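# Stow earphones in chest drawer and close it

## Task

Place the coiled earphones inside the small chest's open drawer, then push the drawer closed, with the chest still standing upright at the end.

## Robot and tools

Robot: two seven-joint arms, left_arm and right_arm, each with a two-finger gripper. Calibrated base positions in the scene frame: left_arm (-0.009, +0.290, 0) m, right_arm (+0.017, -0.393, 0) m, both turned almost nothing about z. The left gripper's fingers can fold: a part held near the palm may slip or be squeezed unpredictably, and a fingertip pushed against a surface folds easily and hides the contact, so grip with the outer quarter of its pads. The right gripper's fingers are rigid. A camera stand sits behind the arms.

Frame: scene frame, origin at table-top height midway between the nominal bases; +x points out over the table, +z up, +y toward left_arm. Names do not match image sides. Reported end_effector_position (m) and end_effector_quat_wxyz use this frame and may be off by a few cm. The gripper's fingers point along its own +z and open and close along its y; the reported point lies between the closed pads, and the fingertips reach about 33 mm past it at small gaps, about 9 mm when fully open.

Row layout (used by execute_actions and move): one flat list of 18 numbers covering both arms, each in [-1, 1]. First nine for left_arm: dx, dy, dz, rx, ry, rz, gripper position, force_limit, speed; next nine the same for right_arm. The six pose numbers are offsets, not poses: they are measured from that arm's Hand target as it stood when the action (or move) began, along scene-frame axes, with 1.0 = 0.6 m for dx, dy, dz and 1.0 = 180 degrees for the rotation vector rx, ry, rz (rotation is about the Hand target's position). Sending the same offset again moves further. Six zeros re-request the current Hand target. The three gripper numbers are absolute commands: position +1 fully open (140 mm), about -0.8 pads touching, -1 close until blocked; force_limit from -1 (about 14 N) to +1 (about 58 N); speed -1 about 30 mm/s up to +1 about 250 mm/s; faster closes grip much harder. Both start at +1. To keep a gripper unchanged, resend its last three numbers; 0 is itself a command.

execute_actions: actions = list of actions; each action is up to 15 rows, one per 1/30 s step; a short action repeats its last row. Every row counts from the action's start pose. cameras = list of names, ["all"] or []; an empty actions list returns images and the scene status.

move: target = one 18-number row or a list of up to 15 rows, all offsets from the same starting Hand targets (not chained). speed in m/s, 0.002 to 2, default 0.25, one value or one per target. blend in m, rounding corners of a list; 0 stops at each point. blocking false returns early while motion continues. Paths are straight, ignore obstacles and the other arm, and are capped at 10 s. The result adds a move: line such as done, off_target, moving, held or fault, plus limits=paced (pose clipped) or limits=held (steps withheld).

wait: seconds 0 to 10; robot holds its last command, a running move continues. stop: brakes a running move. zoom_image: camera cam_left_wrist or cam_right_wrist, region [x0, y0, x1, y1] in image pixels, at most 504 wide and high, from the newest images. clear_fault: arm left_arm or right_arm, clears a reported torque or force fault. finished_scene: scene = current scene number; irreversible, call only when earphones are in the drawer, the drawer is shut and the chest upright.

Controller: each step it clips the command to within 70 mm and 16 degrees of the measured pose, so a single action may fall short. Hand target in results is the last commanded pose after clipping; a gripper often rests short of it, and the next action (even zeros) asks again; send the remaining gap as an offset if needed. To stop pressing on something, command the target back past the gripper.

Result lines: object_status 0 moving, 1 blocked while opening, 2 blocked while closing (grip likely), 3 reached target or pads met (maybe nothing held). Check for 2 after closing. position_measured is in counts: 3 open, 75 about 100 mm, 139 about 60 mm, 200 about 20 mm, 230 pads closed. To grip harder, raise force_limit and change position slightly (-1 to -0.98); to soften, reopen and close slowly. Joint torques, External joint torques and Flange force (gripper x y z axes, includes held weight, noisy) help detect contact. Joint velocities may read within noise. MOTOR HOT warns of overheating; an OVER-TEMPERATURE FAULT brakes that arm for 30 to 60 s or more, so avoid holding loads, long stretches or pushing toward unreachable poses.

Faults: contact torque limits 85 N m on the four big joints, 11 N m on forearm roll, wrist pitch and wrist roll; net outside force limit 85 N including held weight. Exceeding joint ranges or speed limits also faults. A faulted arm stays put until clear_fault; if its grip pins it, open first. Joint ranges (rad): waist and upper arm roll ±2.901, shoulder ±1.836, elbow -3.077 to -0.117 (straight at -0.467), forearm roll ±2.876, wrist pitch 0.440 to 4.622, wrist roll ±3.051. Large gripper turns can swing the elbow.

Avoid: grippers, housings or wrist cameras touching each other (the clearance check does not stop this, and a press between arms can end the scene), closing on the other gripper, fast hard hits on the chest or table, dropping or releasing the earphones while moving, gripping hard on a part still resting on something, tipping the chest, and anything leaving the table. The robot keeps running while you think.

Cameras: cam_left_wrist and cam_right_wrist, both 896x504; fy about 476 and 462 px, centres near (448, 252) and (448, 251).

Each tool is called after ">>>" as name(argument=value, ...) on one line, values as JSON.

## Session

>>> execute_actions(actions=[])

Scene clock: 0.00 s.
left_arm: end_effector_position=(+0.2504, +0.4651, +0.1220) position_measured=3 object_status=3 end_effector_quat_wxyz=(+0.355, +0.800, +0.014, +0.484) | right_arm: end_effector_position=(+0.2772, -0.6119, +0.3061) position_measured=3 object_status=3 end_effector_quat_wxyz=(-0.005, +0.972, +0.233, -0.022)
Joint positions: left_arm=[1.207 0.151 0.33 -2.691 -0.982 1.646 0.686] | right_arm=[-0.497 -0.672 -0.15 -2.458 -0.12 1.753 -2.614]
Joint velocities: within noise
Joint torques (N m): no reading
External joint torques (N m): no reading
Flange force (N): no reading
Hand target: left_arm +0.2504, +0.4651, +0.1220; +0.355, +0.800, +0.014, +0.484 | right_arm +0.2772, -0.6119, +0.3061; -0.005, +0.972, +0.233, -0.022
Tool commands: left_gripper/position=+1.0 left_gripper/force_limit=+1.0 left_gripper/speed=+1.0 right_gripper/position=+1.0 right_gripper/force_limit=+1.0 right_gripper/speed=+1.0

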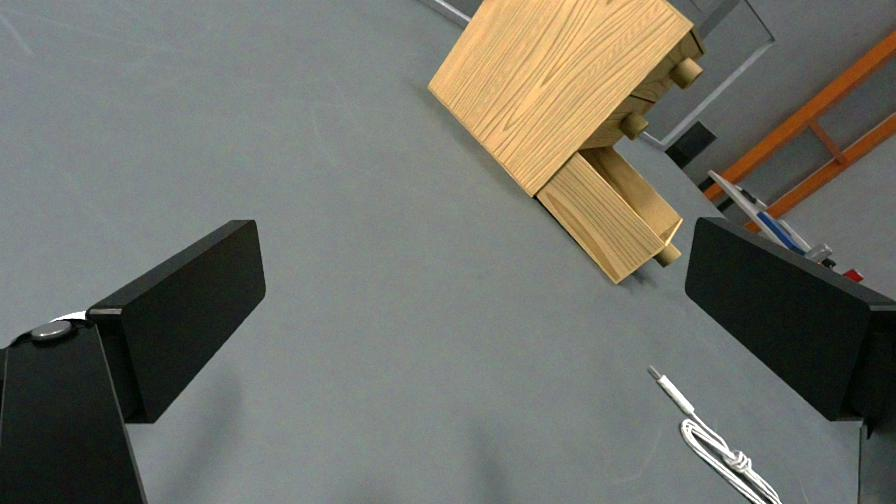

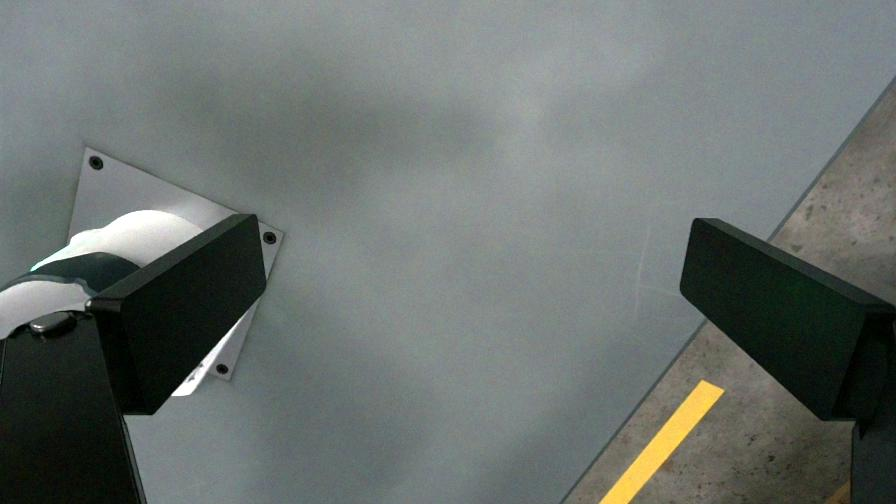

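>>> zoom_image(camera="cam_left_wrist", region=[600, 340, 830, 504])

Scaled by 2.191 from the camera's 896x504 image, which has a finer 1280x720 frame.

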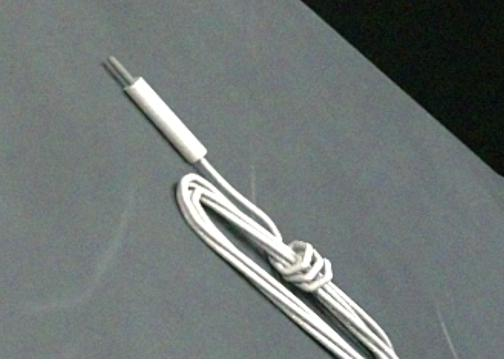

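>>> move(target=[[0,0,0,0,0,0,1,1,1,0.088,0.52,0.023,0,0,-0.567,-0.5,-0.5,0],[0,0,0,0,0,0,1,1,1,-0.062,0.97,-0.043,-0.1313,-0.0523,0.898,-0.5,-0.5,0]], speed=[0.35,0.35], blend=[0.05,0])

>>> move(target=[0,0,0,0,0,0,1,1,1,-0.125,0.167,-0.017,0,0,0,-0.5,-0.5,0], speed=0.2, cameras=["all"])

Scene clock: 37.37 s.
left_arm: end_effector_position=(+0.2504, +0.4651, +0.1220) position_measured=3 object_status=3 end_effector_quat_wxyz=(+0.355, +0.800, +0.014, +0.484) | right_arm: end_effector_position=(+0.2392, -0.0285, +0.2804) position_measured=192 object_status=3 end_effector_quat_wxyz=(+0.171, -0.092, +0.981, +0.016)
Joint positions: left_arm=[1.207 0.151 0.33 -2.691 -0.982 1.646 0.686] | right_arm=[-0.483 -1.77 0.921 -2.451 1.173 1.358 1.559]
Joint velocities: left_arm=[within noise] | right_arm=[-0.001 0 0 0.001 -0.001 0 0.007]
Joint torques (N m): left_arm=[-0.07 -23.87 1.21 10.69 -0.21 -1.71 0.06] | right_arm=[0.84 22.51 -23.01 3.58 0.43 3.3 0.34]
External joint torques (N m): left_arm=[-0.16 -0.7 0.26 -0.51 0.16 -0.06 -0.02] | right_arm=[0.87 0 -0.21 -1.27 -0.28 0.12 0.35]
Flange force (N): left_arm=[1.3 4.4 0.1] | right_arm=[4.9 -3.0 1.2]
Hand target: left_arm +0.2504, +0.4651, +0.1220; +0.355, +0.800, +0.014, +0.484 | right_arm +0.2400, -0.0299, +0.2803; +0.173, -0.087, +0.981, +0.014
Off the commanded pose: left_arm 0.000 m, 0 deg | right_arm 0.002 m, 1 deg.
joint sent to its limit (right arm) — joint 2 (shoulder), lower limit. The joint targets still meet the commanded pose.
move: done; limits=paced

Scene clock: 39.37 s.
left_arm: end_effector_position=(+0.2504, +0.4651, +0.1220) position_measured=3 object_status=3 end_effector_quat_wxyz=(+0.355, +0.800, +0.014, +0.484) | right_arm: end_effector_position=(+0.1661, +0.0692, +0.2711) position_measured=192 object_status=3 end_effector_quat_wxyz=(+0.175, -0.090, +0.980, +0.013)
Joint positions: left_arm=[1.207 0.151 0.33 -2.691 -0.982 1.646 0.686] | right_arm=[-0.415 -1.771 0.983 -2.237 1.236 1.324 1.84]
Joint velocities: left_arm=[within noise] | right_arm=[-0.001 -0.002 0.001 0 -0.002 0 0.005]
Joint torques (N m): left_arm=[-0.07 -23.84 1.22 10.69 -0.21 -1.71 0.05] | right_arm=[-0.07 27.3 -26.1 0.74 0.59 2.94 0.25]
External joint torques (N m): left_arm=[-0.03 -0.76 0.4 -0.36 0.15 -0.04 -0.03] | right_arm=[0.01 0.28 -0.32 -0.26 0.2 -0.21 0.26]
Flange force (N): left_arm=[1.3 4.3 -0.4] | right_arm=[0.4 -0.1 -0.5]
Hand target: left_arm +0.2504, +0.4651, +0.1220; +0.355, +0.800, +0.014, +0.484 | right_arm +0.1650, +0.0703, +0.2701; +0.173, -0.087, +0.981, +0.014
Off the commanded pose: left_arm 0.000 m, 0 deg | right_arm 0.002 m, 0 deg.
move: done

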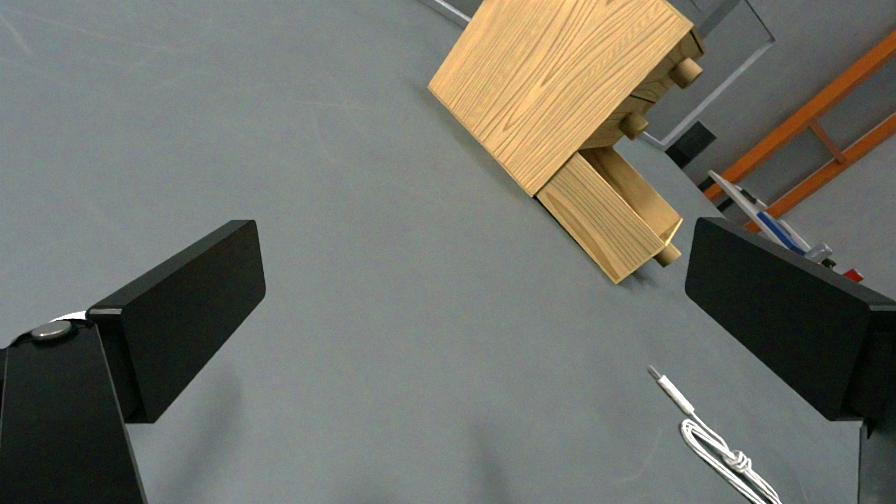

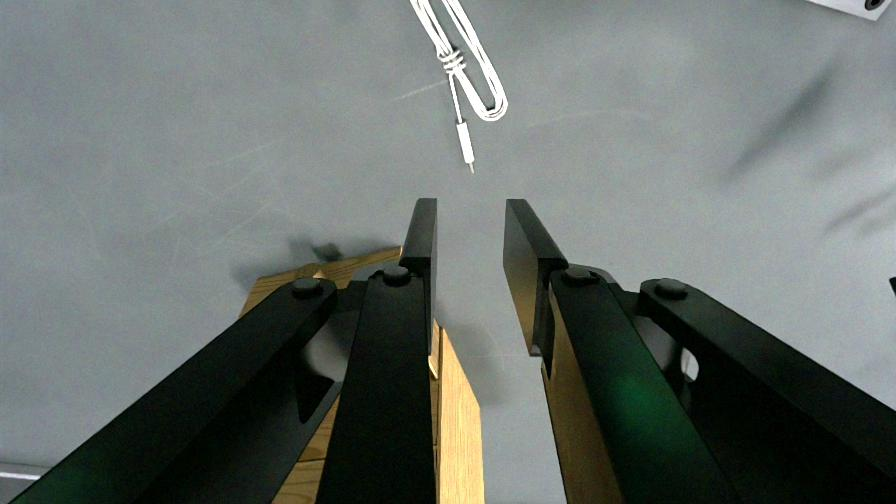

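>>> move(target=[0,0,0,0,0,0,1,1,1,0.058,0,-0.033,-0.0447,0.1028,0.1485,-0.2,-0.5,0], speed=0.2, cameras=["cam_right_wrist"])

Scene clock: 60.17 s.
left_arm: end_effector_position=(+0.2504, +0.4651, +0.1220) position_measured=3 object_status=3 end_effector_quat_wxyz=(+0.355, +0.800, +0.014, +0.484) | right_arm: end_effector_position=(+0.1993, +0.0707, +0.2502) position_measured=154 object_status=3 end_effector_quat_wxyz=(-0.001, -0.315, +0.949, +0.001)
Joint positions: left_arm=[1.207 0.151 0.33 -2.691 -0.982 1.646 0.686] | right_arm=[-0.601 -1.338 1.134 -2.073 1.146 1.316 1.309]
Joint velocities: left_arm=[within noise] | right_arm=[0 0 0 0 0.001 0 -0.006]
Joint torques (N m): left_arm=[-0.08 -23.89 1.23 10.67 -0.21 -1.7 0.05] | right_arm=[0.54 25.51 -29.03 7.64 0.57 2.5 -0.43]
External joint torques (N m): left_arm=[-0.1 -0.71 0.35 -0.5 0.16 -0.04 -0.03] | right_arm=[0.52 0.36 -0.68 -0.37 -0.21 0.04 -0.43]
Flange force (N): left_arm=[1.2 4.5 -0.1] | right_arm=[3.0 -2.0 -0.5]
Hand target: left_arm +0.2504, +0.4651, +0.1220; +0.355, +0.800, +0.014, +0.484 | right_arm +0.1998, +0.0703, +0.2503; +0.000, -0.319, +0.948, -0.001
Off the commanded pose: left_arm 0.000 m, 0 deg | right_arm 0.001 m, 1 deg.
move: done
Images, in order (width x height): cam_right_wrist 896x504.

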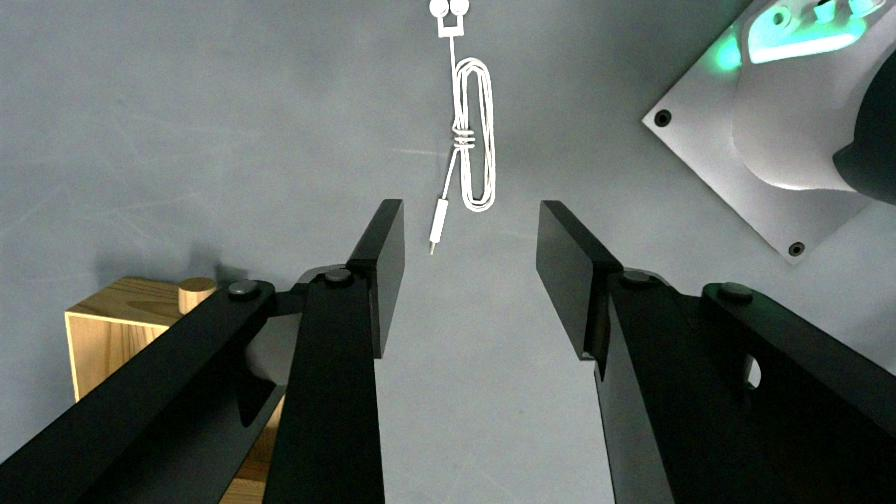

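>>> move(target=[0,0,0,0,0,0,1,1,1,-0.0078,0.005,-0.283,0,0,0,-0.2,-0.5,0], speed=0.2, cameras=["cam_right_wrist"])

Scene clock: 78.90 s.
left_arm: end_effector_position=(+0.2504, +0.4651, +0.1220) position_measured=3 object_status=3 end_effector_quat_wxyz=(+0.355, +0.800, +0.014, +0.484) | right_arm: end_effector_position=(+0.1943, +0.0723, +0.0809) position_measured=154 object_status=3 end_effector_quat_wxyz=(-0.002, -0.316, +0.949, -0.002)
Joint positions: left_arm=[1.207 0.151 0.33 -2.691 -0.982 1.646 0.686] | right_arm=[-0.53 -1.505 1.436 -2.26 1.429 1.505 1.286]
Joint velocities: left_arm=[within noise] | right_arm=[0 -0.001 0.001 0 0.001 0.005 -0.004]
Joint torques (N m): left_arm=[-0.11 -23.91 1.23 10.69 -0.23 -1.71 0.07] | right_arm=[0.28 23.98 -30.72 1.94 1.11 2.6 -0.37]
External joint torques (N m): left_arm=[-0.11 -0.76 0.37 -0.45 0.14 -0.05 -0.01] | right_arm=[0.41 -0.34 -0.56 -0.85 0.33 0.14 -0.37]
Flange force (N): left_arm=[1.3 4.5 -0.1] | right_arm=[3.8 -2.2 0.4]
Hand target: left_arm +0.2504, +0.4651, +0.1220; +0.355, +0.800, +0.014, +0.484 | right_arm +0.1952, +0.0733, +0.0805; +0.000, -0.319, +0.948, -0.001
Off the commanded pose: left_arm 0.000 m, 0 deg | right_arm 0.001 m, 0 deg.
move: done
Images, in order (width x height): cam_right_wrist 896x504.

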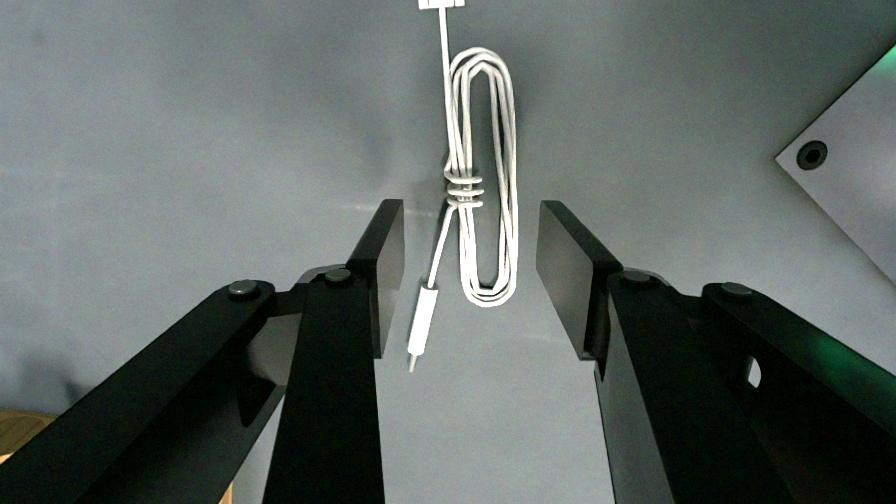

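>>> move(target=[0,0,0,0,0,0,1,1,1,-0.006,0.008,-0.0733,0,0,0,-0.2,-0.5,0], speed=0.1)

>>> execute_actions(actions=[[[0,0,0,0,0,0,1,1,1,0,0,0,0,0,0,-1,-0.5,-1]],[[0,0,0,0,0,0,1,1,1,0,0,0,0,0,0,-1,-0.5,-1]],[[0,0,0,0,0,0,1,1,1,0,0,0,0,0,0,-1,-0.5,-1]]], cameras=["cam_right_wrist"])

Scene clock: 87.90 s.
left_arm: end_effector_position=(+0.2504, +0.4651, +0.1220) position_measured=3 object_status=3 end_effector_quat_wxyz=(+0.355, +0.800, +0.014, +0.484) | right_arm: end_effector_position=(+0.1910, +0.0766, +0.0368) position_measured=154 object_status=3 end_effector_quat_wxyz=(-0.002, -0.320, +0.947, -0.002)
Joint positions: left_arm=[1.207 0.151 0.33 -2.691 -0.982 1.646 0.686] | right_arm=[-0.524 -1.537 1.528 -2.266 1.513 1.556 1.286]
Joint velocities: left_arm=[within noise] | right_arm=[0.002 -0.001 0 0 0.002 0.004 -0.001]
Joint torques (N m): left_arm=[-0.07 -23.91 1.21 10.68 -0.21 -1.7 0.06] | right_arm=[0.49 23.86 -30.96 0.64 0.98 2.59 0.11]
External joint torques (N m): left_arm=[-0.09 -0.69 0.32 -0.55 0.16 -0.05 -0.02] | right_arm=[0.55 -0.54 -0.65 -0.57 0.2 0.14 0.11]
Flange force (N): left_arm=[1.1 4.5 0.0] | right_arm=[3.5 -0.6 -0.3]
Hand target: left_arm +0.2504, +0.4651, +0.1220; +0.355, +0.800, +0.014, +0.484 | right_arm +0.1916, +0.0781, +0.0366; +0.000, -0.319, +0.948, -0.001
Off the commanded pose: left_arm 0.000 m, 0 deg | right_arm 0.002 m, 0 deg.
move: done

Scene clock: 89.60 s.
left_arm: end_effector_position=(+0.2504, +0.4651, +0.1220) position_measured=3 object_status=3 end_effector_quat_wxyz=(+0.355, +0.800, +0.014, +0.484) | right_arm: end_effector_position=(+0.1915, +0.0768, +0.0369) position_measured=218 object_status=2 end_effector_quat_wxyz=(-0.001, -0.320, +0.947, -0.002)
Joint positions: left_arm=[1.207 0.151 0.33 -2.691 -0.982 1.646 0.686] | right_arm=[-0.524 -1.537 1.529 -2.266 1.513 1.557 1.286]
Joint torques (N m): left_arm=[-0.09 -23.85 1.23 10.73 -0.21 -1.7 0.06] | right_arm=[0.54 24.41 -30.89 0.68 0.98 2.54 0.14]
External joint torques (N m): left_arm=[-0.13 -0.74 0.33 -0.35 0.15 -0.04 -0.02] | right_arm=[0.5 -0.06 -0.57 -0.59 0.19 0.1 0.14]
External joint torques at the end of the 1st action: left_arm=[-0.09 -0.72 0.28 -0.34 0.15 -0.03 -0.04] | right_arm=[0.67 -0.17 -0.59 -0.45 0.22 0.04 0.15]
External joint torques at the end of the 2nd action: left_arm=[-0.05 -0.77 0.36 -0.41 0.14 -0.04 -0.02] | right_arm=[0.37 -0.08 -0.64 -0.6 0.2 0.12 0.15]
Flange force (N): left_arm=[1.4 4.1 -0.2] | right_arm=[3.4 -0.6 -0.6]
Flange force at the end of the 1st action (N): left_arm=[1.4 4.0 -0.2] | right_arm=[3.5 -0.3 -0.6]
Flange force at the end of the 2nd action (N): left_arm=[1.3 4.4 -0.2] | right_arm=[3.0 -0.7 -0.7]
Hand target: left_arm +0.2504, +0.4651, +0.1220; +0.355, +0.800, +0.014, +0.484 | right_arm +0.1916, +0.0781, +0.0366; +0.000, -0.319, +0.948, -0.001
Off the commanded pose: left_arm 0.000 m, 0 deg | right_arm 0.001 m, 0 deg.
Images, in order (width x height): cam_right_wrist 896x504.

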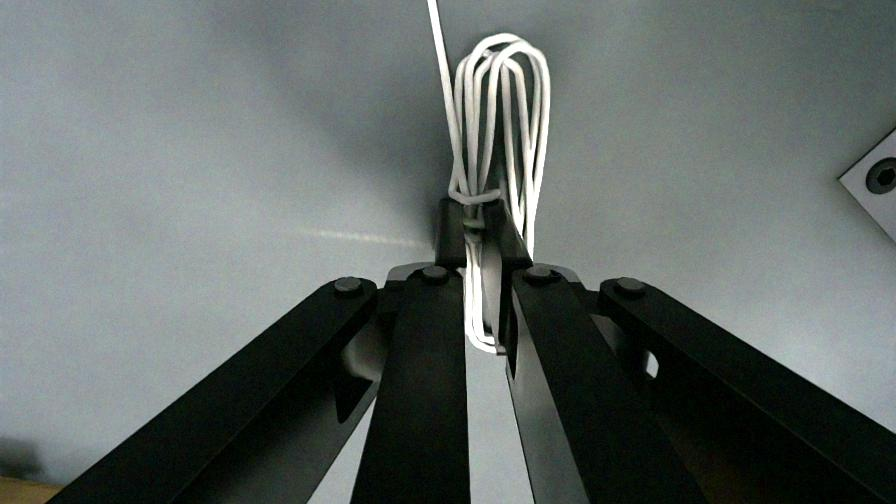

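>>> move(target=[[0,0,0,0,0,0,1,1,1,0,0,0.05,0,0,0,-1,-0.5,-1],[0,0,0,0,0,0,1,1,1,0,0,0.3,0,0,0,-1,-0.5,-1]], speed=[0.05,0.2], blend=[0.01,0], cameras=["all"])

Scene clock: 96.60 s.
left_arm: end_effector_position=(+0.2504, +0.4651, +0.1220) position_measured=3 object_status=3 end_effector_quat_wxyz=(+0.355, +0.800, +0.014, +0.484) | right_arm: end_effector_position=(+0.1916, +0.0794, +0.2162) position_measured=218 object_status=2 end_effector_quat_wxyz=(+0.001, -0.323, +0.947, +0.001)
Joint positions: left_arm=[1.207 0.151 0.33 -2.691 -0.982 1.646 0.686] | right_arm=[-0.574 -1.382 1.189 -2.114 1.206 1.354 1.307]
Joint velocities: left_arm=[within noise] | right_arm=[-0.001 0.001 0 0 0 -0.004 0.001]
Joint torques (N m): left_arm=[-0.11 -23.87 1.29 10.7 -0.2 -1.71 0.04] | right_arm=[-0.28 25.61 -30.18 6.66 0.51 2.19 0.21]
External joint torques (N m): left_arm=[-0.07 -0.76 0.46 -0.42 0.16 -0.05 -0.04] | right_arm=[-0.33 0.33 -1.2 -0.36 -0.28 -0.27 0.21]
Flange force (N): left_arm=[1.3 4.5 -0.4] | right_arm=[1.3 -1.0 -2.7]
Hand target: left_arm +0.2504, +0.4651, +0.1220; +0.355, +0.800, +0.014, +0.484 | right_arm +0.1916, +0.0781, +0.2166; +0.000, -0.319, +0.948, -0.001
Off the commanded pose: left_arm 0.000 m, 0 deg | right_arm 0.001 m, 1 deg.
move: done

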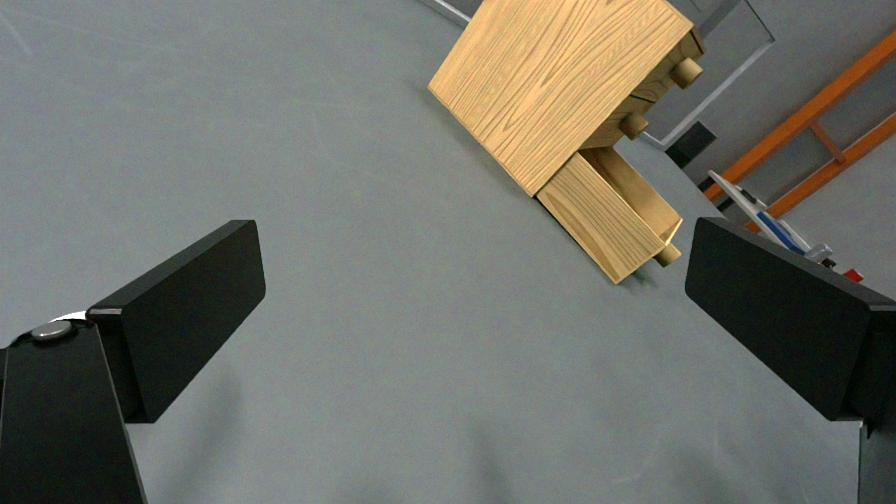

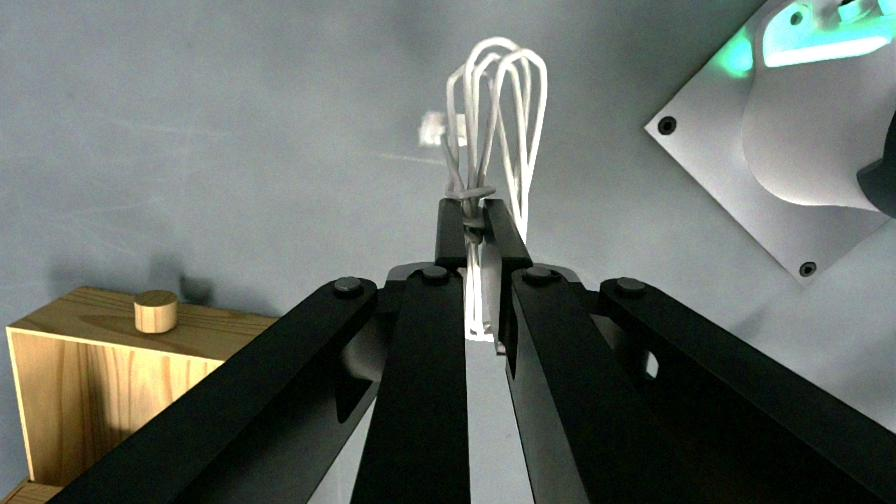

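>>> move(target=[0,0,0,0,0,0,1,1,1,0.347,-0.13,0.089,-0.0051,-0.1168,0.3463,-1,-0.5,-1], speed=0.25, cameras=["all"])

Scene clock: 111.53 s.
left_arm: end_effector_position=(+0.2504, +0.4651, +0.1220) position_measured=3 object_status=3 end_effector_quat_wxyz=(+0.355, +0.800, +0.014, +0.484) | right_arm: end_effector_position=(+0.3989, +0.0012, +0.2692) position_measured=218 object_status=2 end_effector_quat_wxyz=(-0.162, +0.753, -0.635, +0.061)
Joint positions: left_arm=[1.207 0.151 0.33 -2.691 -0.982 1.646 0.686] | right_arm=[-0.661 -1.118 1.16 -2.288 1.108 1.909 -0.076]
Joint velocities: left_arm=[within noise] | right_arm=[-0.001 0 -0.001 -0.001 0 0 -0.007]
Joint torques (N m): left_arm=[-0.1 -23.79 1.22 10.72 -0.21 -1.7 0.07] | right_arm=[0.66 16.49 -27.07 13.01 0.95 3.39 -0.24]
External joint torques (N m): left_arm=[-0.16 -0.65 0.3 -0.44 0.15 -0.05 -0.01] | right_arm=[0.63 0.58 -1.48 -1.16 -0.02 0.15 -0.21]
Flange force (N): left_arm=[1.2 4.0 0.0] | right_arm=[4.6 5.1 -3.0]
Hand target: left_arm +0.2504, +0.4651, +0.1220; +0.355, +0.800, +0.014, +0.484 | right_arm +0.3998, +0.0001, +0.2700; -0.162, +0.755, -0.632, +0.063
Off the commanded pose: left_arm 0.000 m, 0 deg | right_arm 0.002 m, 0 deg.
move: done

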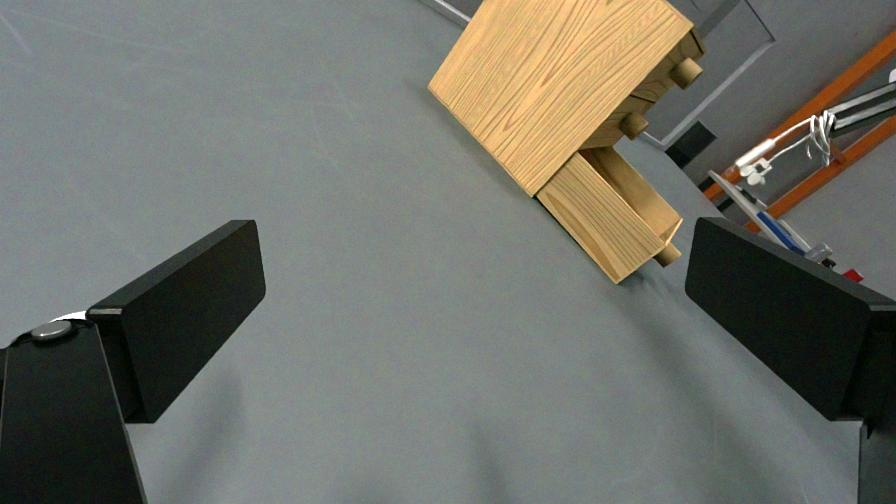

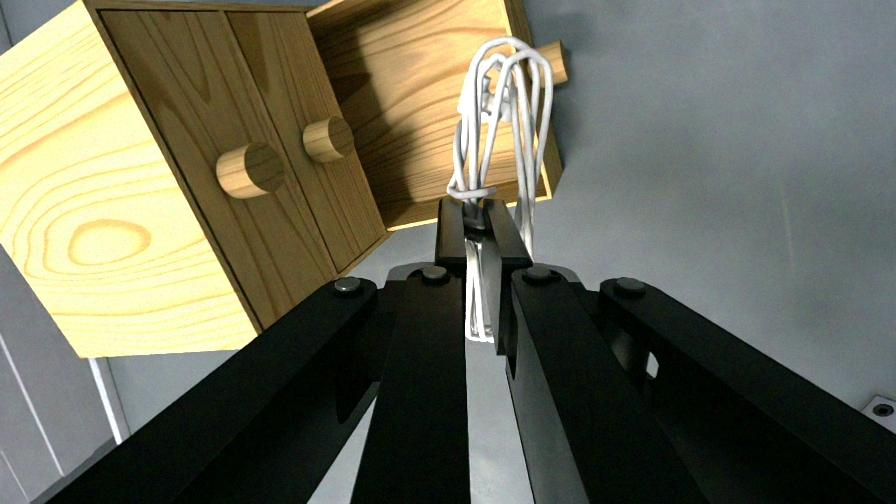

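>>> zoom_image(camera="cam_right_wrist", region=[280, 0, 600, 240])

Scaled by 1.575 from the camera's 896x504 image, which has a finer 1280x720 frame.

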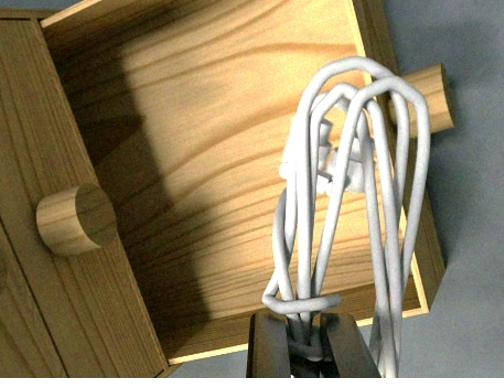

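>>> move(target=[[0,0,0,0,0,0,1,1,1,0.116,0.022,0,0,0,0,-1,-0.5,-1],[0,0,0,0,0,0,1,1,1,0.116,0.022,-0.15,0,0,0,-1,-0.5,-1]], speed=0.15, blend=[0.03,0], cameras=["all"])

Scene clock: 139.53 s.
left_arm: end_effector_position=(+0.2504, +0.4651, +0.1220) position_measured=3 object_status=3 end_effector_quat_wxyz=(+0.355, +0.800, +0.014, +0.484) | right_arm: end_effector_position=(+0.4685, +0.0129, +0.1798) position_measured=218 object_status=2 end_effector_quat_wxyz=(-0.161, +0.754, -0.634, +0.063)
Joint positions: left_arm=[1.207 0.151 0.33 -2.691 -0.982 1.646 0.686] | right_arm=[-0.909 -1.059 1.452 -2.212 1.255 2.093 -0.176]
Joint velocities: left_arm=[within noise] | right_arm=[0.001 0 0.001 0 0 0.002 -0.006]
Joint torques (N m): left_arm=[-0.06 -23.89 1.22 10.67 -0.2 -1.7 0.07] | right_arm=[-0.18 20.93 -28.21 11.75 1.14 3.41 -0.43]
External joint torques (N m): left_arm=[-0.12 -0.7 0.3 -0.43 0.16 -0.04 -0.01] | right_arm=[-0.25 0.63 -0.83 -0.98 0.26 0.2 -0.39]
Flange force (N): left_arm=[1.2 4.2 -0.1] | right_arm=[3.7 2.3 -1.3]
Hand target: left_arm +0.2504, +0.4651, +0.1220; +0.355, +0.800, +0.014, +0.484 | right_arm +0.4694, +0.0133, +0.1800; -0.162, +0.755, -0.632, +0.063
Off the commanded pose: left_arm 0.000 m, 0 deg | right_arm 0.001 m, 0 deg.
move: done

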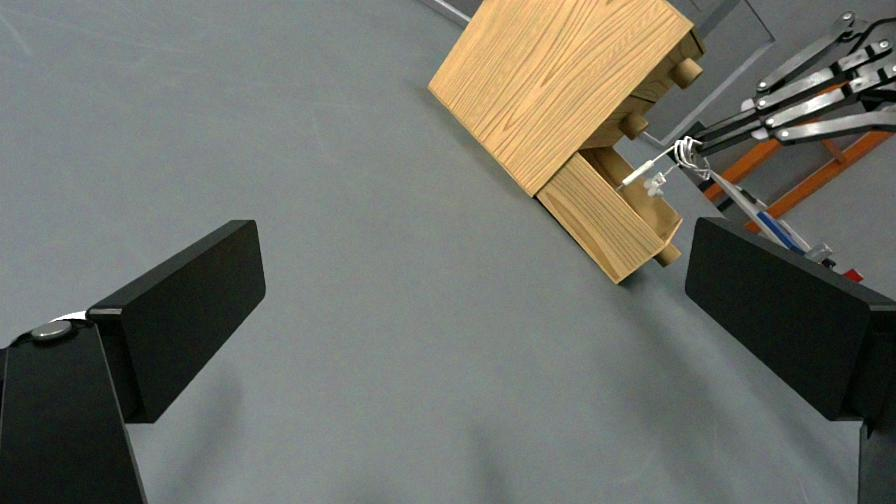

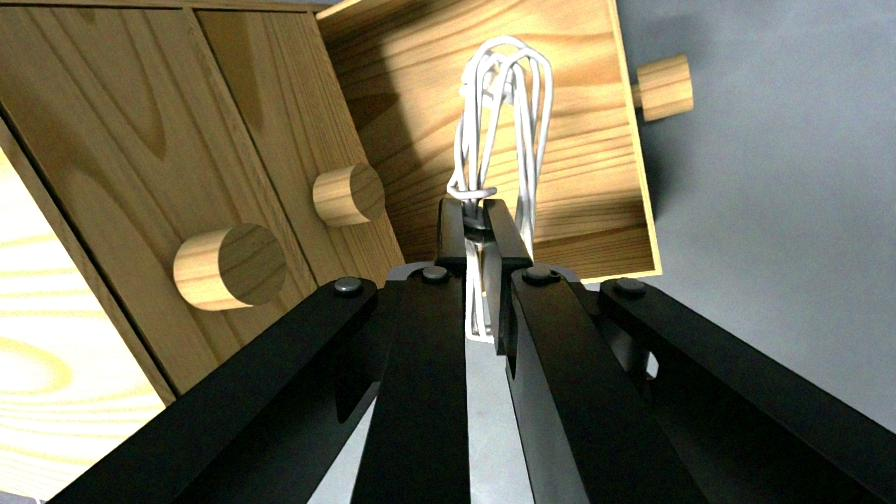

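>>> zoom_image(camera="cam_left_wrist", region=[560, 100, 720, 280])

Scaled by 2.800 from the camera's 896x504 image, which has a finer 1280x720 frame.

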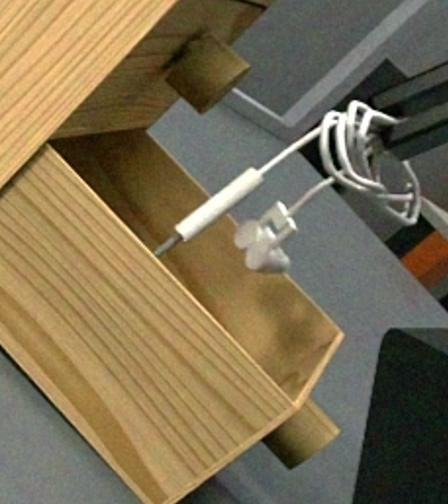

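>>> move(target=[[0,0,0,0,0,0,1,1,1,0.012,-0.022,0,0,0,0,-1,-0.5,-1],[0,0,0,0,0,0,1,1,1,0.012,-0.022,-0.06,0,0,0,-1,-0.5,-1]], speed=0.1, blend=[0.005,0], cameras=["all"])

>>> zoom_image(camera="cam_left_wrist", region=[560, 100, 720, 280])

Scene clock: 158.37 s.
left_arm: end_effector_position=(+0.2504, +0.4651, +0.1220) position_measured=3 object_status=3 end_effector_quat_wxyz=(+0.355, +0.800, +0.014, +0.484) | right_arm: end_effector_position=(+0.4756, -0.0001, +0.1438) position_measured=218 object_status=2 end_effector_quat_wxyz=(-0.161, +0.754, -0.634, +0.063)
Joint positions: left_arm=[1.207 0.151 0.33 -2.691 -0.982 1.646 0.686] | right_arm=[-0.946 -1.056 1.528 -2.247 1.323 2.156 -0.237]
Joint velocities: left_arm=[within noise] | right_arm=[-0.002 -0.001 -0.001 0.001 -0.001 0.002 -0.007]
Joint torques (N m): left_arm=[-0.1 -23.84 1.17 10.71 -0.21 -1.71 0.07] | right_arm=[-0.27 20.91 -28.03 11.19 1.09 3.35 -0.38]
External joint torques (N m): left_arm=[-0.08 -0.77 0.33 -0.34 0.15 -0.04 -0.01] | right_arm=[-0.39 0.27 -0.88 -0.87 0.25 0.17 -0.35]
Flange force (N): left_arm=[1.4 4.2 -0.2] | right_arm=[3.1 1.8 -1.4]
Hand target: left_arm +0.2504, +0.4651, +0.1220; +0.355, +0.800, +0.014, +0.484 | right_arm +0.4766, +0.0001, +0.1440; -0.162, +0.755, -0.632, +0.063
Off the commanded pose: left_arm 0.000 m, 0 deg | right_arm 0.001 m, 0 deg.
move: done

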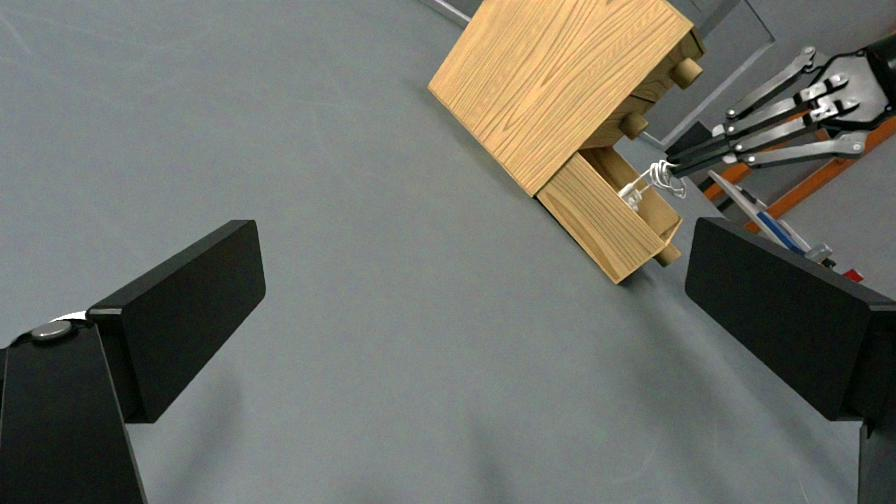

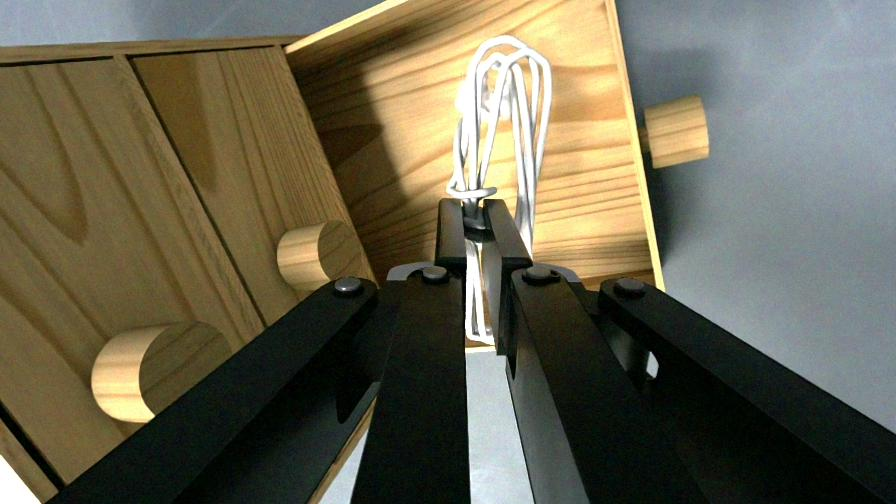

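Scaled by 2.800 from the camera's 896x504 image, which has a finer 1280x720 frame.

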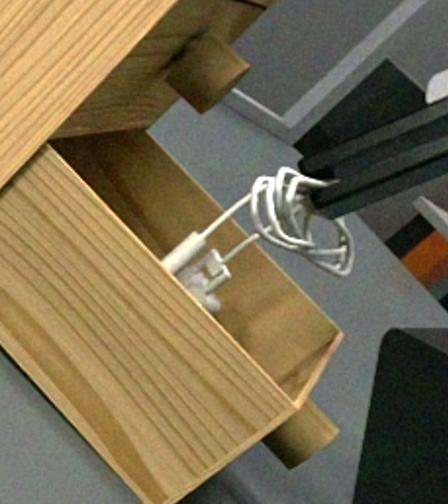

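>>> move(target=[0,0,0,0,0,0,1,1,1,0,0,-0.085,0,0,0,-1,-0.5,-1], speed=0.1, cameras=["cam_right_wrist"])

Scene clock: 163.37 s.
left_arm: end_effector_position=(+0.2504, +0.4651, +0.1220) position_measured=3 object_status=3 end_effector_quat_wxyz=(+0.355, +0.800, +0.014, +0.484) | right_arm: end_effector_position=(+0.4755, -0.0003, +0.0927) position_measured=218 object_status=2 end_effector_quat_wxyz=(-0.161, +0.754, -0.634, +0.062)
Joint positions: left_arm=[1.207 0.151 0.33 -2.691 -0.982 1.646 0.686] | right_arm=[-0.992 -1.075 1.649 -2.26 1.428 2.229 -0.285]
Joint velocities: left_arm=[within noise] | right_arm=[0.001 0 0.001 -0.001 0.001 0.002 -0.006]
Joint torques (N m): left_arm=[-0.08 -23.86 1.25 10.68 -0.21 -1.7 0.07] | right_arm=[-0.27 22.47 -28.13 9.95 1.03 3.36 -0.32]
External joint torques (N m): left_arm=[-0.09 -0.74 0.37 -0.42 0.15 -0.03 -0.01] | right_arm=[-0.3 0.16 -0.79 -0.56 0.26 0.2 -0.28]
Flange force (N): left_arm=[1.3 4.4 -0.2] | right_arm=[2.3 1.1 -1.2]
Hand target: left_arm +0.2504, +0.4651, +0.1220; +0.355, +0.800, +0.014, +0.484 | right_arm +0.4766, +0.0001, +0.0930; -0.162, +0.755, -0.632, +0.063
Off the commanded pose: left_arm 0.000 m, 0 deg | right_arm 0.001 m, 0 deg.
move: done
Images, in order (width x height): cam_right_wrist 896x504.

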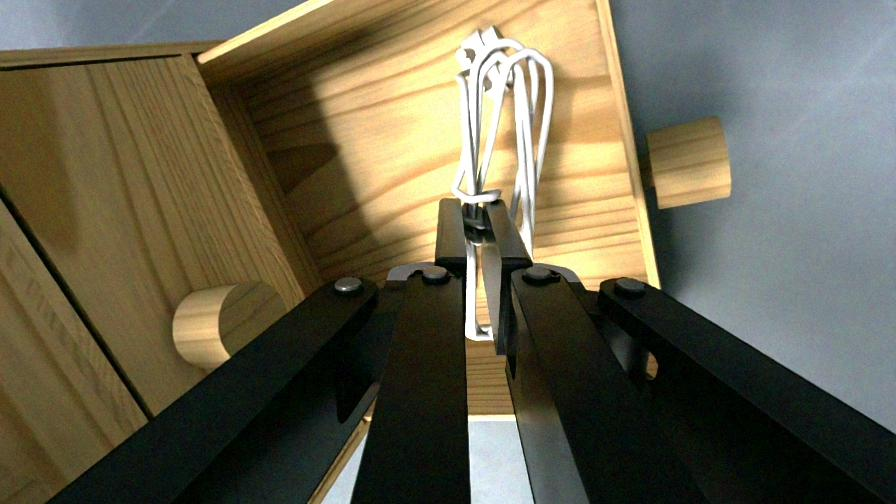

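>>> move(target=[0,0,0,0,0,0,1,1,1,0,0,-0.065,0,0,0,-1,-0.5,-1], speed=0.08, cameras=["cam_right_wrist"])

Scene clock: 167.60 s.
left_arm: end_effector_position=(+0.2504, +0.4651, +0.1220) position_measured=3 object_status=3 end_effector_quat_wxyz=(+0.355, +0.800, +0.014, +0.484) | right_arm: end_effector_position=(+0.4753, -0.0005, +0.0536) position_measured=218 object_status=2 end_effector_quat_wxyz=(-0.161, +0.754, -0.634, +0.062)
Joint positions: left_arm=[1.207 0.151 0.33 -2.691 -0.982 1.646 0.686] | right_arm=[-1.034 -1.098 1.743 -2.255 1.515 2.277 -0.324]
Joint velocities: left_arm=[within noise] | right_arm=[-0.001 0 0 0 0.001 0 -0.007]
Joint torques (N m): left_arm=[-0.1 -23.87 1.21 10.65 -0.21 -1.71 0.1] | right_arm=[-0.24 23.55 -28.23 9.09 1 3.21 -0.38]
External joint torques (N m): left_arm=[-0.18 -0.74 0.27 -0.51 0.15 -0.06 0.02] | right_arm=[-0.36 -0.35 -0.82 -0.17 0.27 0.07 -0.35]
Flange force (N): left_arm=[1.3 4.5 0.2] | right_arm=[1.6 -0.4 -0.3]
Hand target: left_arm +0.2504, +0.4651, +0.1220; +0.355, +0.800, +0.014, +0.484 | right_arm +0.4766, +0.0001, +0.0540; -0.162, +0.755, -0.632, +0.063
Off the commanded pose: left_arm 0.000 m, 0 deg | right_arm 0.001 m, 0 deg.
move: done
Images, in order (width x height): cam_right_wrist 896x504.

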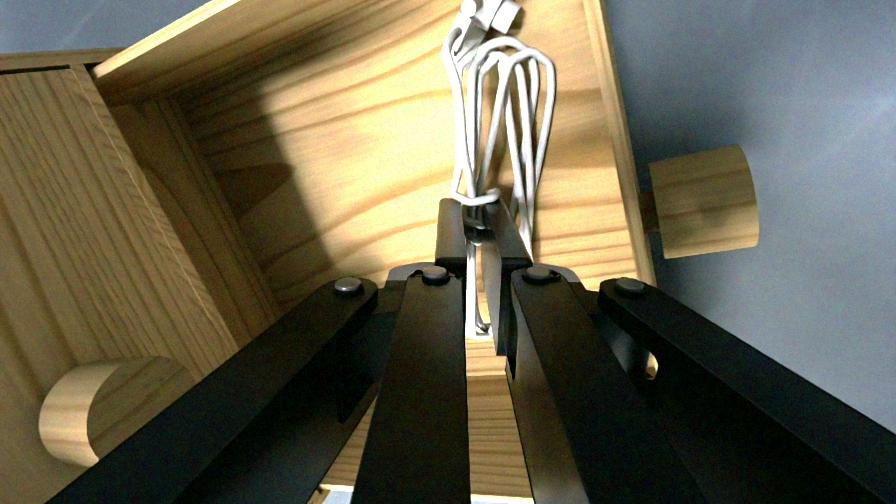

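>>> move(target=[0,0,0,0,0,0,1,1,1,0,0,-0.01,0,0,0,-1,-0.5,-1], speed=0.05)

>>> execute_actions(actions=[[[0,0,0,0,0,0,1,1,1,0,0,0,0,0,0,-0.5,-0.5,-1]],[[0,0,0,0,0,0,1,1,1,0,0,0,0,0,0,-0.5,-0.5,-1]]], cameras=["cam_right_wrist"])

Scene clock: 172.37 s.
left_arm: end_effector_position=(+0.2504, +0.4651, +0.1220) position_measured=3 object_status=3 end_effector_quat_wxyz=(+0.355, +0.800, +0.014, +0.484) | right_arm: end_effector_position=(+0.4752, -0.0005, +0.0476) position_measured=218 object_status=2 end_effector_quat_wxyz=(-0.160, +0.754, -0.634, +0.062)
Joint positions: left_arm=[1.207 0.151 0.33 -2.691 -0.982 1.646 0.686] | right_arm=[-1.041 -1.101 1.758 -2.253 1.527 2.285 -0.33]
Joint velocities: left_arm=[within noise] | right_arm=[-0.001 0 0.002 0.001 0.002 0.005 -0.006]
Joint torques (N m): left_arm=[-0.11 -23.9 1.27 10.7 -0.21 -1.71 0.08] | right_arm=[-0.52 23.69 -27.98 9.02 0.99 3.25 -0.39]
External joint torques (N m): left_arm=[-0.12 -0.81 0.4 -0.44 0.15 -0.06 0] | right_arm=[-0.54 -0.48 -0.52 0.04 0.27 0.11 -0.36]
Flange force (N): left_arm=[1.4 4.7 -0.2] | right_arm=[1.2 -1.4 1.3]
Hand target: left_arm +0.2504, +0.4651, +0.1220; +0.355, +0.800, +0.014, +0.484 | right_arm +0.4766, +0.0001, +0.0480; -0.162, +0.755, -0.632, +0.063
Off the commanded pose: left_arm 0.000 m, 0 deg | right_arm 0.002 m, 0 deg.
move: done

Scene clock: 173.57 s.
left_arm: end_effector_position=(+0.2504, +0.4651, +0.1220) position_measured=3 object_status=3 end_effector_quat_wxyz=(+0.355, +0.800, +0.014, +0.484) | right_arm: end_effector_position=(+0.4756, -0.0006, +0.0477) position_measured=192 object_status=3 end_effector_quat_wxyz=(-0.161, +0.754, -0.634, +0.063)
Joint positions: left_arm=[1.207 0.151 0.33 -2.691 -0.982 1.646 0.686] | right_arm=[-1.042 -1.101 1.758 -2.253 1.527 2.286 -0.332]
Joint torques (N m): left_arm=[-0.07 -23.82 1.2 10.73 -0.21 -1.72 0.08] | right_arm=[-0.26 24.11 -28.16 8.88 0.93 3.25 -0.39]
External joint torques (N m): left_arm=[-0.06 -0.75 0.35 -0.36 0.14 -0.06 0] | right_arm=[-0.33 -0.03 -0.69 -0.15 0.21 0.1 -0.35]
External joint torques at the end of the 1st action: left_arm=[-0.06 -0.8 0.37 -0.35 0.14 -0.04 -0.04] | right_arm=[-0.37 -0.07 -0.8 -0.16 0.22 0.12 -0.28]
Flange force (N): left_arm=[1.3 4.2 -0.3] | right_arm=[1.6 -0.3 -0.4]
Flange force at the end of the 1st action (N): left_arm=[1.5 4.4 -0.3] | right_arm=[1.5 -0.4 -0.6]
Hand target: left_arm +0.2504, +0.4651, +0.1220; +0.355, +0.800, +0.014, +0.484 | right_arm +0.4766, +0.0001, +0.0480; -0.162, +0.755, -0.632, +0.063
Off the commanded pose: left_arm 0.000 m, 0 deg | right_arm 0.001 m, 0 deg.
Images, in order (width x height): cam_right_wrist 896x504.

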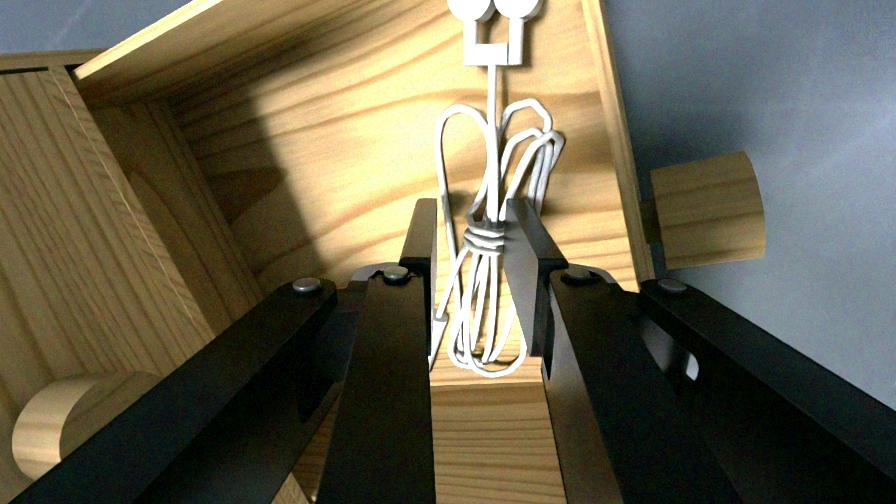

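>>> move(target=[[0,0,0,0,0,0,1,1,1,0,0,0.1,0,0,0,-0.5,-0.5,-1],[0,0,0,0,0,0,1,1,1,0,0,0.33,0,0,0,-0.5,-0.5,-1],[0,0,0,0,0,0,1,1,1,-0.1827,-0.0785,0.253,0.118,0.0654,-0.3706,-1,-0.5,0]], speed=[0.06,0.25,0.25], blend=[0.02,0.03,0], cameras=["all"])

Scene clock: 193.20 s.
left_arm: end_effector_position=(+0.2504, +0.4651, +0.1220) position_measured=3 object_status=3 end_effector_quat_wxyz=(+0.355, +0.800, +0.014, +0.484) | right_arm: end_effector_position=(+0.3676, -0.0480, +0.1999) position_measured=233 object_status=3 end_effector_quat_wxyz=(+0.169, -0.251, +0.952, +0.040)
Joint positions: left_arm=[1.207 0.151 0.33 -2.691 -0.982 1.646 0.686] | right_arm=[-0.595 -1.374 1.201 -2.534 1.329 1.832 1.018]
Joint torques (N m): left_arm=[-0.06 -23.85 1.22 10.74 -0.19 -1.72 0.07] | right_arm=[0.85 16.37 -26.2 8.99 1.07 3.02 0.26]
External joint torques (N m): left_arm=[-0.08 -0.69 0.33 -0.49 0.19 -0.07 -0.01] | right_arm=[0.79 0.21 -0.95 -0.72 -0.02 -0.07 0.27]
Flange force (N): left_arm=[1.1 4.4 -0.2] | right_arm=[4.7 0.2 -3.3]
Hand target: left_arm +0.2504, +0.4651, +0.1220; +0.355, +0.800, +0.014, +0.484 | right_arm +0.3669, -0.0470, +0.1998; +0.168, -0.248, +0.953, +0.042
Off the commanded pose: left_arm 0.000 m, 0 deg | right_arm 0.001 m, 0 deg.
move: done

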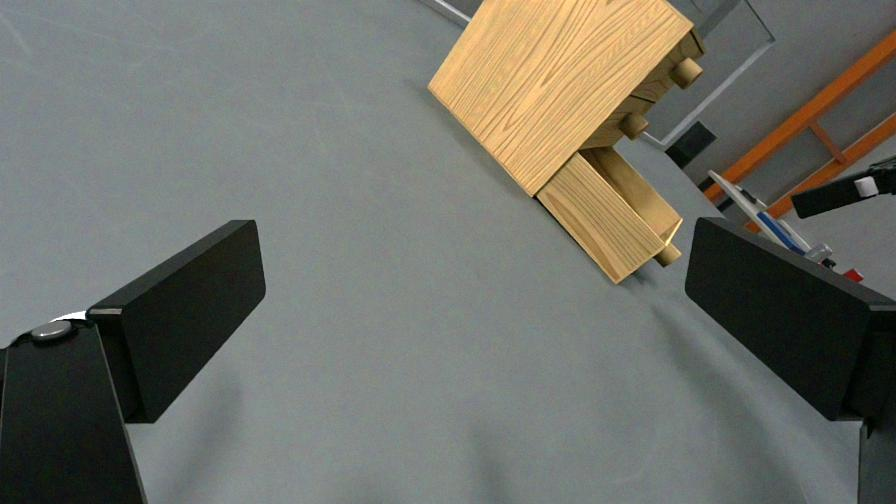

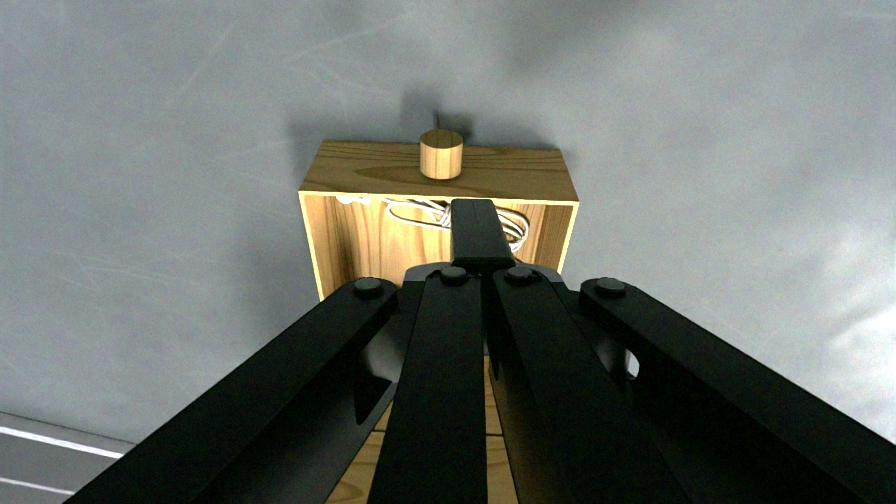

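>>> move(target=[[0,0,0,0,0,0,1,1,1,0.013,-0.0233,-0.2317,0,0,0,-1,-0.5,0],[0,0,0,0,0,0,1,1,1,0.057,0.001,-0.2317,0,0,0,-1,-0.5,0],[0,0,0,0,0,0,1,1,1,0.181,0.0697,-0.2317,0,0,0,-1,-0.5,0]], speed=[0.2,0.05,0.07], blend=[0.01,0.01,0], cameras=["all"])

Scene clock: 203.00 s.
left_arm: end_effector_position=(+0.2504, +0.4651, +0.1220) position_measured=3 object_status=3 end_effector_quat_wxyz=(+0.355, +0.800, +0.014, +0.484) | right_arm: end_effector_position=(+0.4760, -0.0046, +0.0618) position_measured=233 object_status=3 end_effector_quat_wxyz=(+0.170, -0.248, +0.953, +0.044)
Joint positions: left_arm=[1.207 0.151 0.33 -2.691 -0.982 1.646 0.686] | right_arm=[-0.989 -1.417 1.609 -2.272 1.693 1.985 0.908]
Joint torques (N m): left_arm=[-0.09 -23.9 1.23 10.72 -0.2 -1.7 0.07] | right_arm=[-0.03 23.82 -31.35 3.23 0.87 2.92 0.09]
External joint torques (N m): left_arm=[-0.14 -0.78 0.32 -0.42 0.16 -0.04 -0.01] | right_arm=[0.02 -0.19 -0.65 0.03 -0.16 -0.14 0.1]
Flange force (N): left_arm=[1.4 4.4 -0.1] | right_arm=[-0.6 0.3 -1.7]
Hand target: left_arm +0.2504, +0.4651, +0.1220; +0.355, +0.800, +0.014, +0.484 | right_arm +0.4755, -0.0052, +0.0607; +0.168, -0.248, +0.953, +0.042
Off the commanded pose: left_arm 0.000 m, 0 deg | right_arm 0.001 m, 0 deg.
move: done

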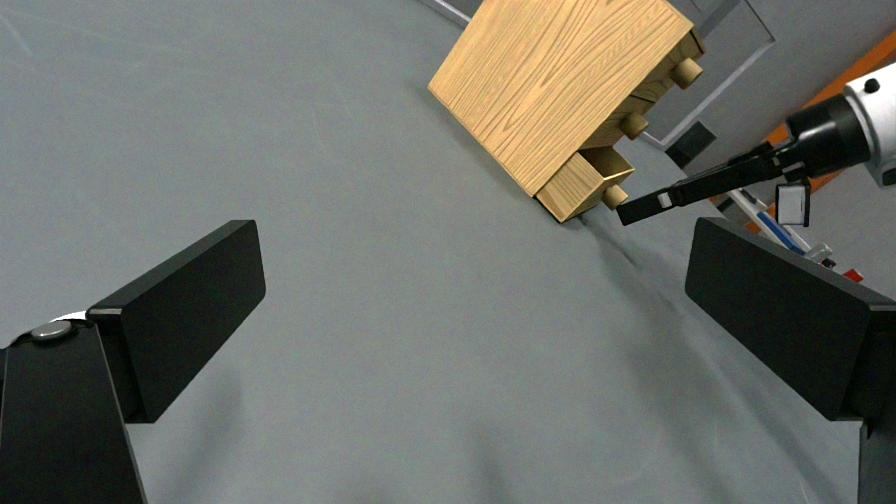

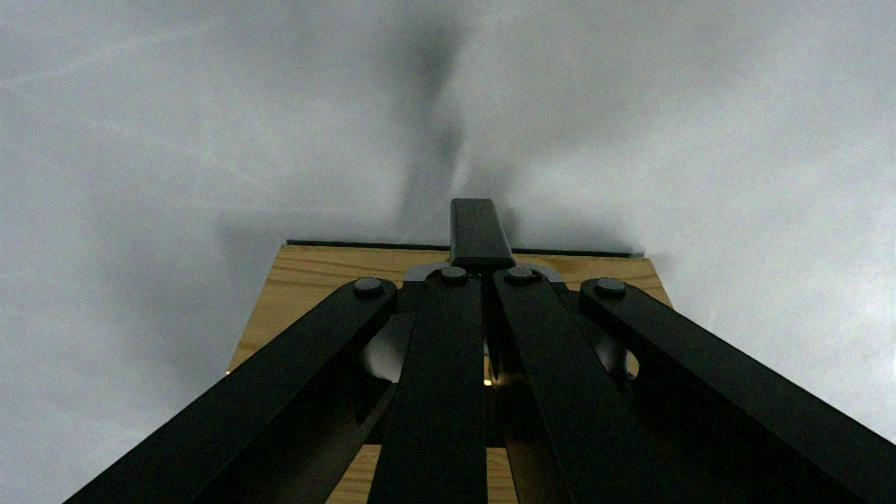

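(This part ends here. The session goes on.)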